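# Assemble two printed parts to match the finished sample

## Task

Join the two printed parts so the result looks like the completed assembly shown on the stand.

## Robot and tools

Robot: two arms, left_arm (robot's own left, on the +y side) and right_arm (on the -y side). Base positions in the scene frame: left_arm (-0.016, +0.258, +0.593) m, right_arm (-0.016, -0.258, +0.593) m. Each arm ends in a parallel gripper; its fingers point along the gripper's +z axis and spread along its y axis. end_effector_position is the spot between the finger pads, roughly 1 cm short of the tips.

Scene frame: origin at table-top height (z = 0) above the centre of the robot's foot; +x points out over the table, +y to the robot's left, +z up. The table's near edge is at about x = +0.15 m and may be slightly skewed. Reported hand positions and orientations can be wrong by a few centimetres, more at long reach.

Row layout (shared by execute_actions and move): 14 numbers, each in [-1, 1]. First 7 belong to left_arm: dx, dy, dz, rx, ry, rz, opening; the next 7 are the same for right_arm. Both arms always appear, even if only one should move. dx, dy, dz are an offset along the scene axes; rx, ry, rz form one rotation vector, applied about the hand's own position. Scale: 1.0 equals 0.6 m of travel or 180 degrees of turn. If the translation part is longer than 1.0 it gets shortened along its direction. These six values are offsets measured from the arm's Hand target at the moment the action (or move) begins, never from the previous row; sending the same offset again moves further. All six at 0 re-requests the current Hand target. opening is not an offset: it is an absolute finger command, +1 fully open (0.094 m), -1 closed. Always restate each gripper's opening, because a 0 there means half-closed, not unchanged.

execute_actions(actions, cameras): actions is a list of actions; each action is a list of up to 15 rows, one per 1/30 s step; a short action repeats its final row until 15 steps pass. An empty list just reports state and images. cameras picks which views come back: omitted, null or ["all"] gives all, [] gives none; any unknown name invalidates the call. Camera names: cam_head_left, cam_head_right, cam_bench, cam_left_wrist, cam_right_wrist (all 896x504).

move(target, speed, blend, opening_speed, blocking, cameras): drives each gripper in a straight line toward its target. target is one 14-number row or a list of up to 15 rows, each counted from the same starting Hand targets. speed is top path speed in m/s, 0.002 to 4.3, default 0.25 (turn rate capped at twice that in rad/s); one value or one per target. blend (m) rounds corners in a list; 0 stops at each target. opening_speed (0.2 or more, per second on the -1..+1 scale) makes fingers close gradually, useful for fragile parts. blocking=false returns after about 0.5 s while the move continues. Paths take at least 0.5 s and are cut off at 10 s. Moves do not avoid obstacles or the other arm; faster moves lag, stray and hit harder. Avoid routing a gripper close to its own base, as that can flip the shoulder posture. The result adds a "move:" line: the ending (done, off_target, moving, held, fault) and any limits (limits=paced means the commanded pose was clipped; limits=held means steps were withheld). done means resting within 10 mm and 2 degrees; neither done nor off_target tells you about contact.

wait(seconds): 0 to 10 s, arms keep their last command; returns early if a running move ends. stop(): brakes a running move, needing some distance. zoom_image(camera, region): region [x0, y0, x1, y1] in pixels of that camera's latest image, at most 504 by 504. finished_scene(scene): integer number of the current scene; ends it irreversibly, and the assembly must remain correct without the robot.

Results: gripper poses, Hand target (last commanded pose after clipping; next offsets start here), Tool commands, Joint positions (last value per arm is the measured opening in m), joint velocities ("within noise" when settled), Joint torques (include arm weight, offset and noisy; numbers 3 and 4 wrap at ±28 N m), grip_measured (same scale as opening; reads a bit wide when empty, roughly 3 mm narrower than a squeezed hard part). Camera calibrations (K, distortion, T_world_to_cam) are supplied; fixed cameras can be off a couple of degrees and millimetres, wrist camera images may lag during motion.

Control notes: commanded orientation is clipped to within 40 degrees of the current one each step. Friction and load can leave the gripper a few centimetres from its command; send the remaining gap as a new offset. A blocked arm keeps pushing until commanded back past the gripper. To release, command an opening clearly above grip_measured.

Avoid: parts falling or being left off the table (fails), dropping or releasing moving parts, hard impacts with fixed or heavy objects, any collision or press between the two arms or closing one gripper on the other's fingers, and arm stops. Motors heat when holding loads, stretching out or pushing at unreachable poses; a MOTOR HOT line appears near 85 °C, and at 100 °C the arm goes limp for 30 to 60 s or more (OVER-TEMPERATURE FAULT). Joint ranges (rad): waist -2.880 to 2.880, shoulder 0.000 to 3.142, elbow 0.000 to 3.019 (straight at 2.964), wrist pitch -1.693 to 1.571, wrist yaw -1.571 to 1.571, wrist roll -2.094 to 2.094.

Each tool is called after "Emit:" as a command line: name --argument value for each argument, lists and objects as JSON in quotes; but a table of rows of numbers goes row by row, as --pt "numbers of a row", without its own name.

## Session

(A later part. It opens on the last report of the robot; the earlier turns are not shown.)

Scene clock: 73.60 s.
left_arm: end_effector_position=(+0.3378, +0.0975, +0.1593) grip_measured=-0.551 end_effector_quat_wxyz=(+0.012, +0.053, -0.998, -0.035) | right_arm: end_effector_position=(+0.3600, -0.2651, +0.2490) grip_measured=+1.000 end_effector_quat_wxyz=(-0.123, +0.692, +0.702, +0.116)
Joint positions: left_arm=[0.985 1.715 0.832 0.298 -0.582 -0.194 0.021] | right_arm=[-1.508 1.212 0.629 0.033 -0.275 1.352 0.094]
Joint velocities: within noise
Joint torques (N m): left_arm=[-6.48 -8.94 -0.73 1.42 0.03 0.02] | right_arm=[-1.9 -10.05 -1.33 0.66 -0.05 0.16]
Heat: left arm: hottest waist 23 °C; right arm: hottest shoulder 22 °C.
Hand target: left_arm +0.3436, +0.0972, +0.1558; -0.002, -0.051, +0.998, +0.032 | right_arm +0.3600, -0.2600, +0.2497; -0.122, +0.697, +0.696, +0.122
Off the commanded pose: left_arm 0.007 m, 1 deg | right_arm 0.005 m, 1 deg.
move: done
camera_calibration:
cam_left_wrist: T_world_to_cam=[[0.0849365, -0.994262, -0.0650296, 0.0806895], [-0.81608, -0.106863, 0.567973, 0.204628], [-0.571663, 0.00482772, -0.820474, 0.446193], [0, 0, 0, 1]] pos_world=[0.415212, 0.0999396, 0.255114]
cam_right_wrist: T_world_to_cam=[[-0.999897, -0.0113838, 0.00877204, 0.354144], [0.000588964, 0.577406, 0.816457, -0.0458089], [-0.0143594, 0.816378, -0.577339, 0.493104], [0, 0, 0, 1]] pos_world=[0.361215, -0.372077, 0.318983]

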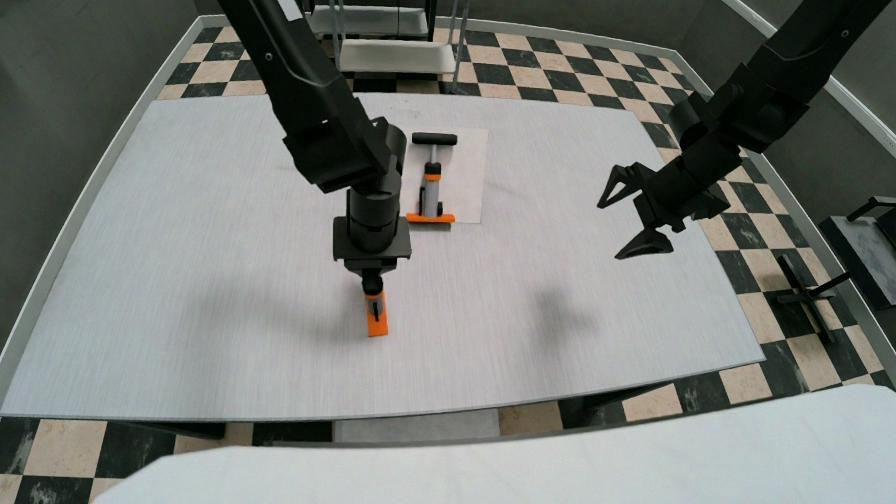

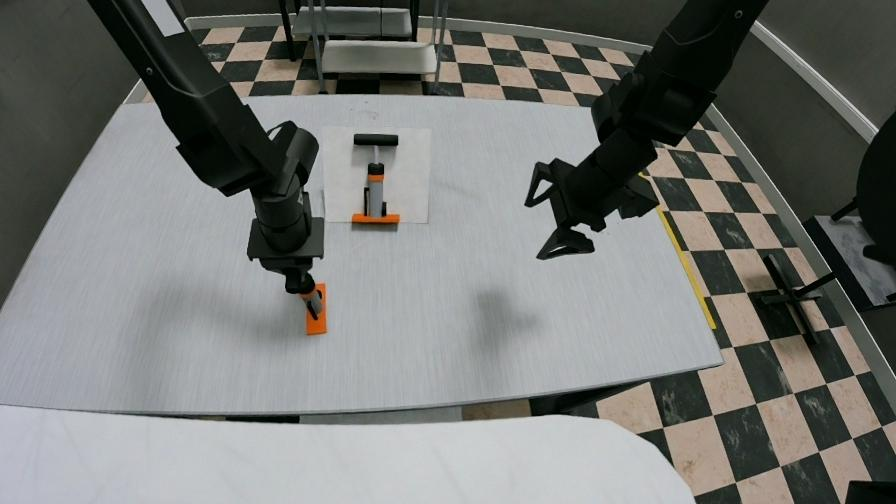

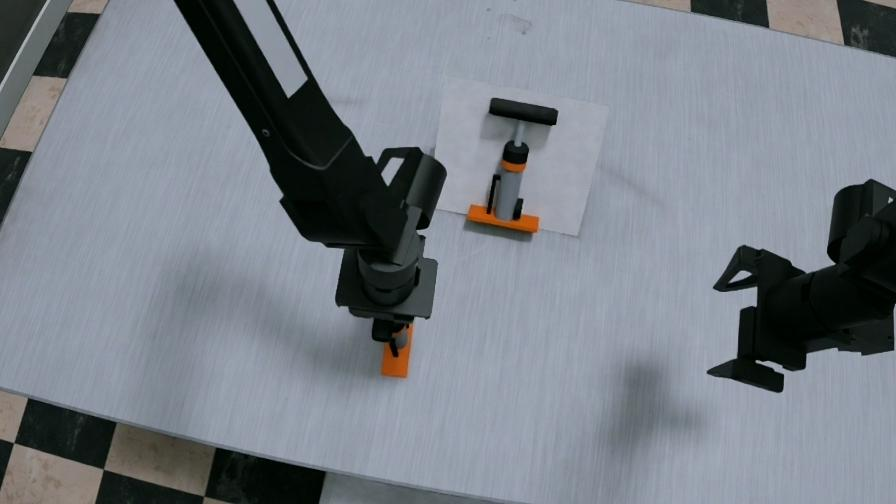

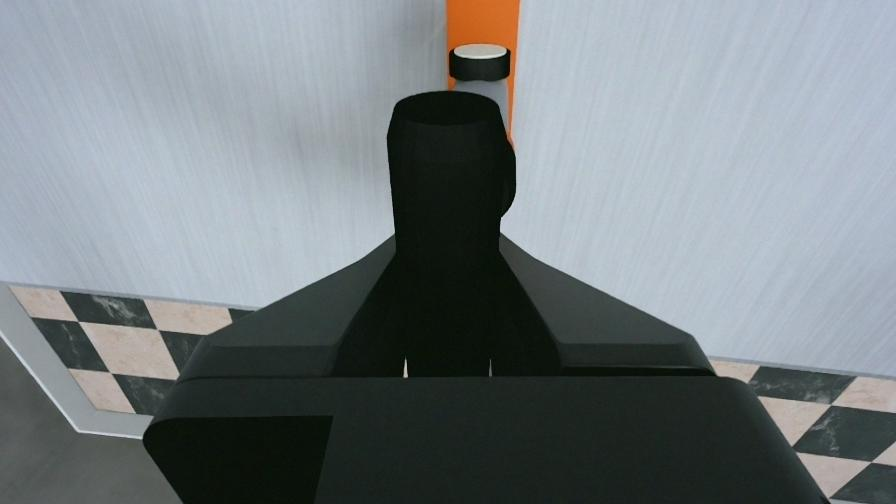

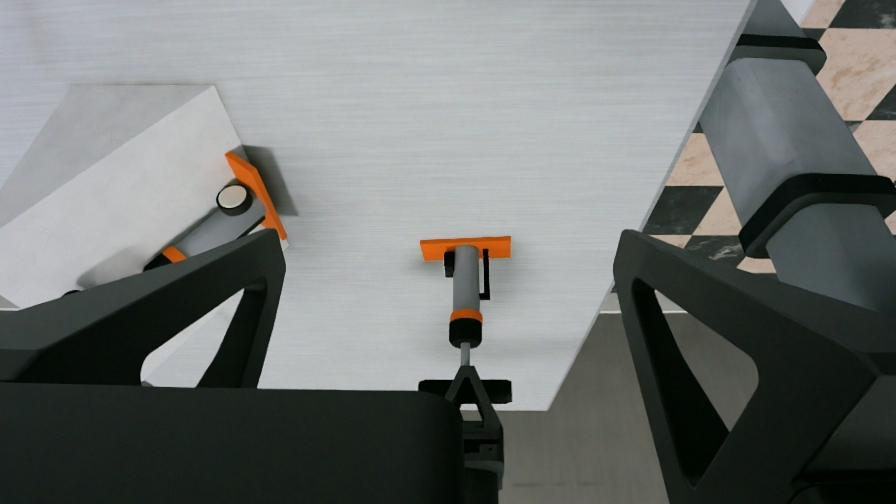

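Emit:
move --pt "0.0 0.0 -0.02 0 0 0 -0.8 0 0 0 0 0 0 1.0" --pt "0.0 0.0 0.0117 0 0 0 -0.8 0 0 0 0 0 0 1.0" --pt "0.0 0.0 0.0117 0 0 0 0.4 0 0 0 0 0 0 1.0" --pt "0.0 0.0 0.2 0 0 0 0.4 0 0 0 0 0 0 1.0" --speed '[0.06, 0.06, 0.1, 0.15]'

Emit:
zoom_image --camera "cam_right_wrist" --region '[400, 220, 560, 410]'

Emit:
zoom_image --camera "cam_left_wrist" --region '[300, 0, 600, 260]'

Emit:
zoom_image --camera "cam_bench" --region '[340, 280, 440, 400]'

Emit:
zoom_image --camera "cam_head_right" --region '[260, 230, 340, 350]'

Scene clock: 80.00 s.
left_arm: end_effector_position=(+0.3482, +0.0982, +0.2683) grip_measured=+0.397 end_effector_quat_wxyz=(-0.002, -0.045, +0.998, +0.033) | right_arm: end_effector_position=(+0.3600, -0.2651, +0.2490) grip_measured=+1.000 end_effector_quat_wxyz=(-0.123, +0.692, +0.702, +0.116)
Joint positions: left_arm=[0.844 1.416 0.677 0.12 -0.699 -0.263 0.066] | right_arm=[-1.508 1.212 0.629 0.033 -0.275 1.352 0.094]
Joint velocities: within noise
Joint torques (N m): left_arm=[-7.71 -9.58 -1.24 -0.02 -0.27 -0.25] | right_arm=[-2.02 -10.11 -1.35 0.66 -0.06 0.17]
Heat: left arm: hottest waist 23 °C; right arm: hottest shoulder 22 °C.
Hand target: left_arm +0.3436, +0.0972, +0.2758; -0.002, -0.051, +0.998, +0.032 | right_arm +0.3600, -0.2600, +0.2497; -0.122, +0.697, +0.696, +0.122
Off the commanded pose: left_arm 0.009 m, 1 deg | right_arm 0.005 m, 1 deg.
move: done
camera_calibration:
cam_left_wrist: T_world_to_cam=[[0.0698848, -0.995703, -0.0607512, 0.0917308], [-0.828645, -0.0918504, 0.552188, 0.158292], [-0.555395, 0.0117516, -0.831503, 0.53821], [0, 0, 0, 1]] pos_world=[0.423676, 0.099551, 0.365689]
cam_right_wrist: T_world_to_cam=[[-0.999897, -0.0113838, 0.00877204, 0.354144], [0.000588964, 0.577406, 0.816457, -0.0458089], [-0.0143594, 0.816378, -0.577339, 0.493104], [0, 0, 0, 1]] pos_world=[0.361215, -0.372077, 0.318983]

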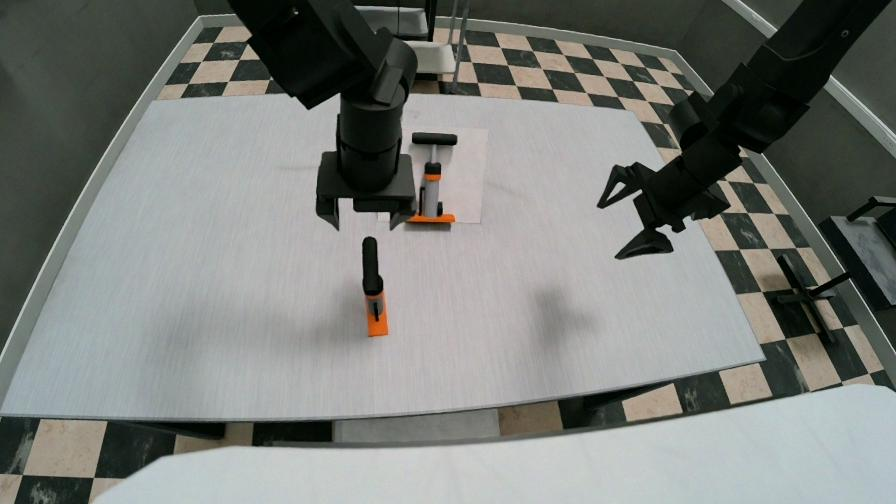

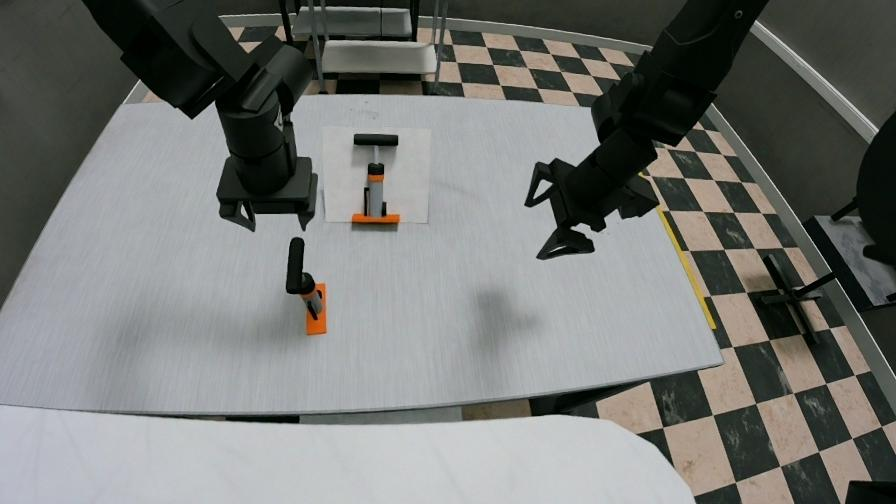

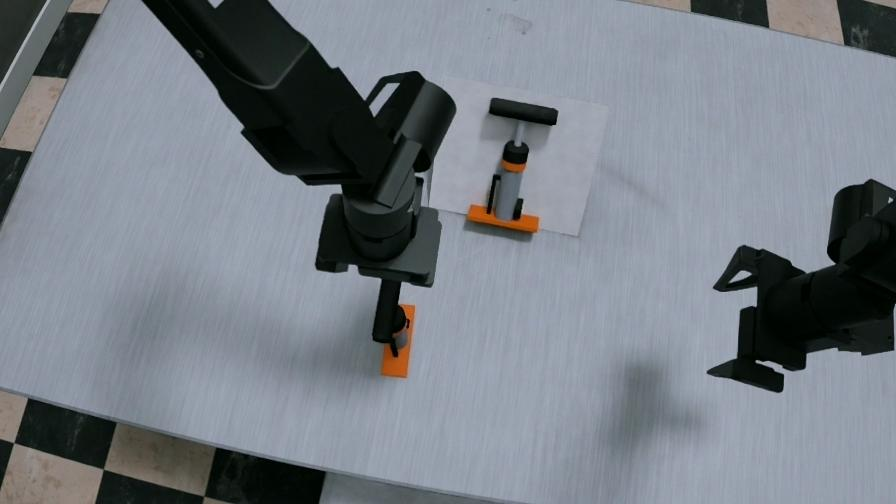

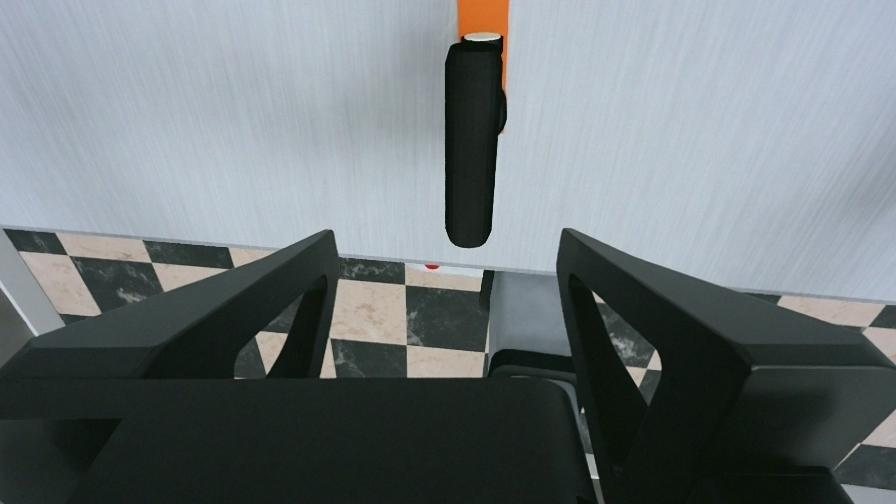

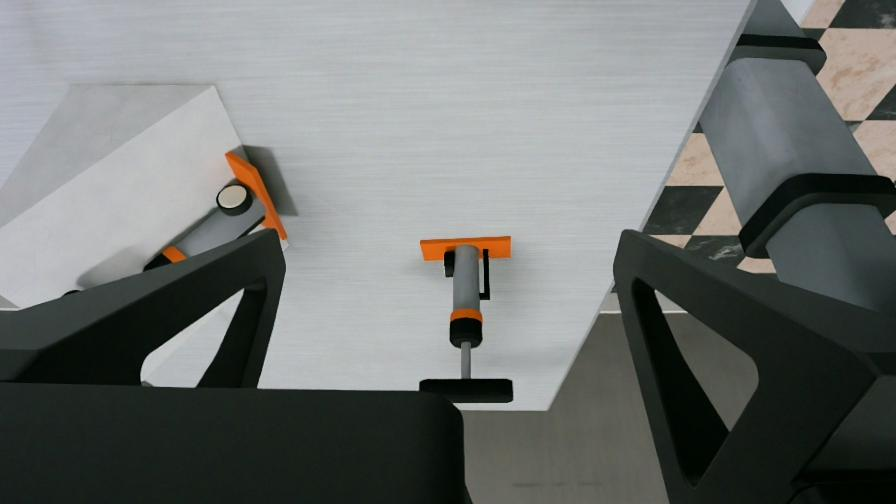

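Scaled by 2.653 from the camera's 896x504 image, which has a finer 1280x720 frame.

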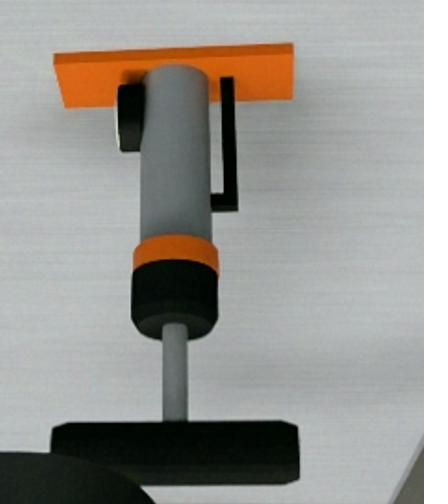

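Scaled by 1.680 from the camera's 896x504 image, which has a finer 1280x720 frame.

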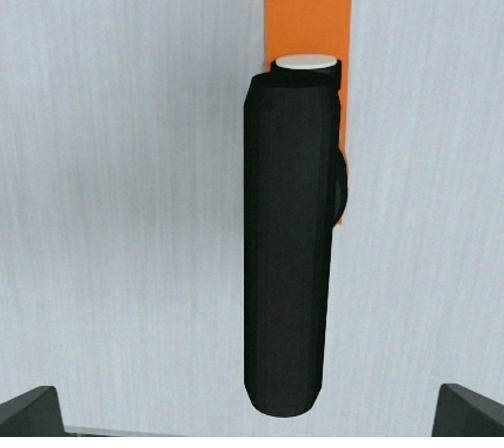

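Scaled by 4.200 from the camera's 896x504 image, which has a finer 1280x720 frame.

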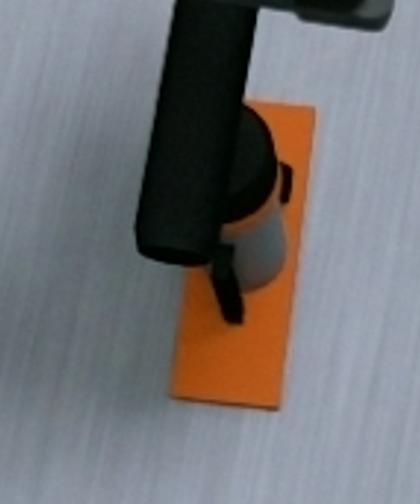

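Scaled by 4.200 from the camera's 896x504 image, which has a finer 1280x720 frame.

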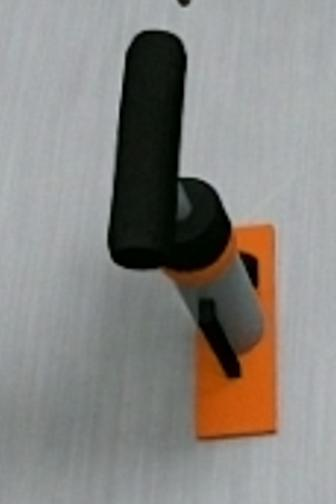

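Emit:
zoom_image --camera "cam_bench" --region '[365, 272, 425, 382]'

Emit:
zoom_image --camera "cam_head_right" --region '[280, 230, 335, 340]'

Emit:
zoom_image --camera "cam_right_wrist" --region '[410, 225, 530, 415]'

Emit:
zoom_image --camera "cam_head_left" --region '[345, 230, 400, 340]'

Scaled by 4.582 from the camera's 896x504 image, which has a finer 1280x720 frame.

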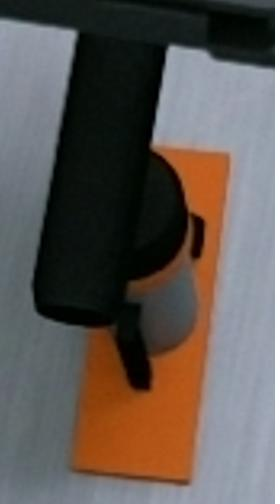

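Scaled by 4.582 from the camera's 896x504 image, which has a finer 1280x720 frame.

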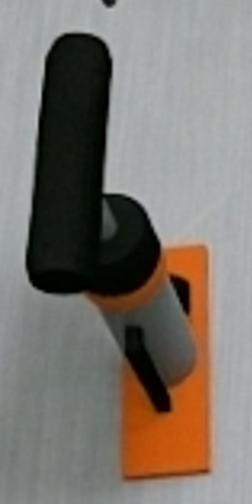

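Scaled by 2.653 from the camera's 896x504 image, which has a finer 1280x720 frame.

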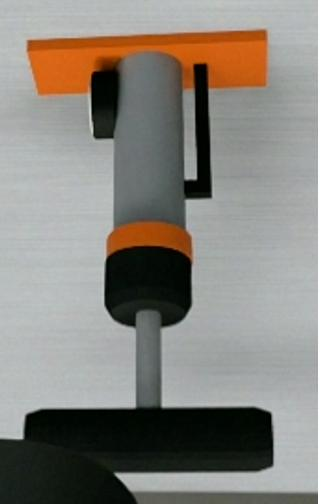

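Scaled by 4.582 from the camera's 896x504 image, which has a finer 1280x720 frame.

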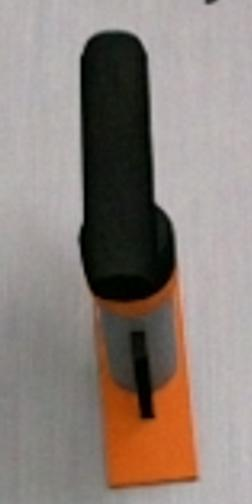

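Emit:
finished_scene --scene 2

The scene is finished: the task was done.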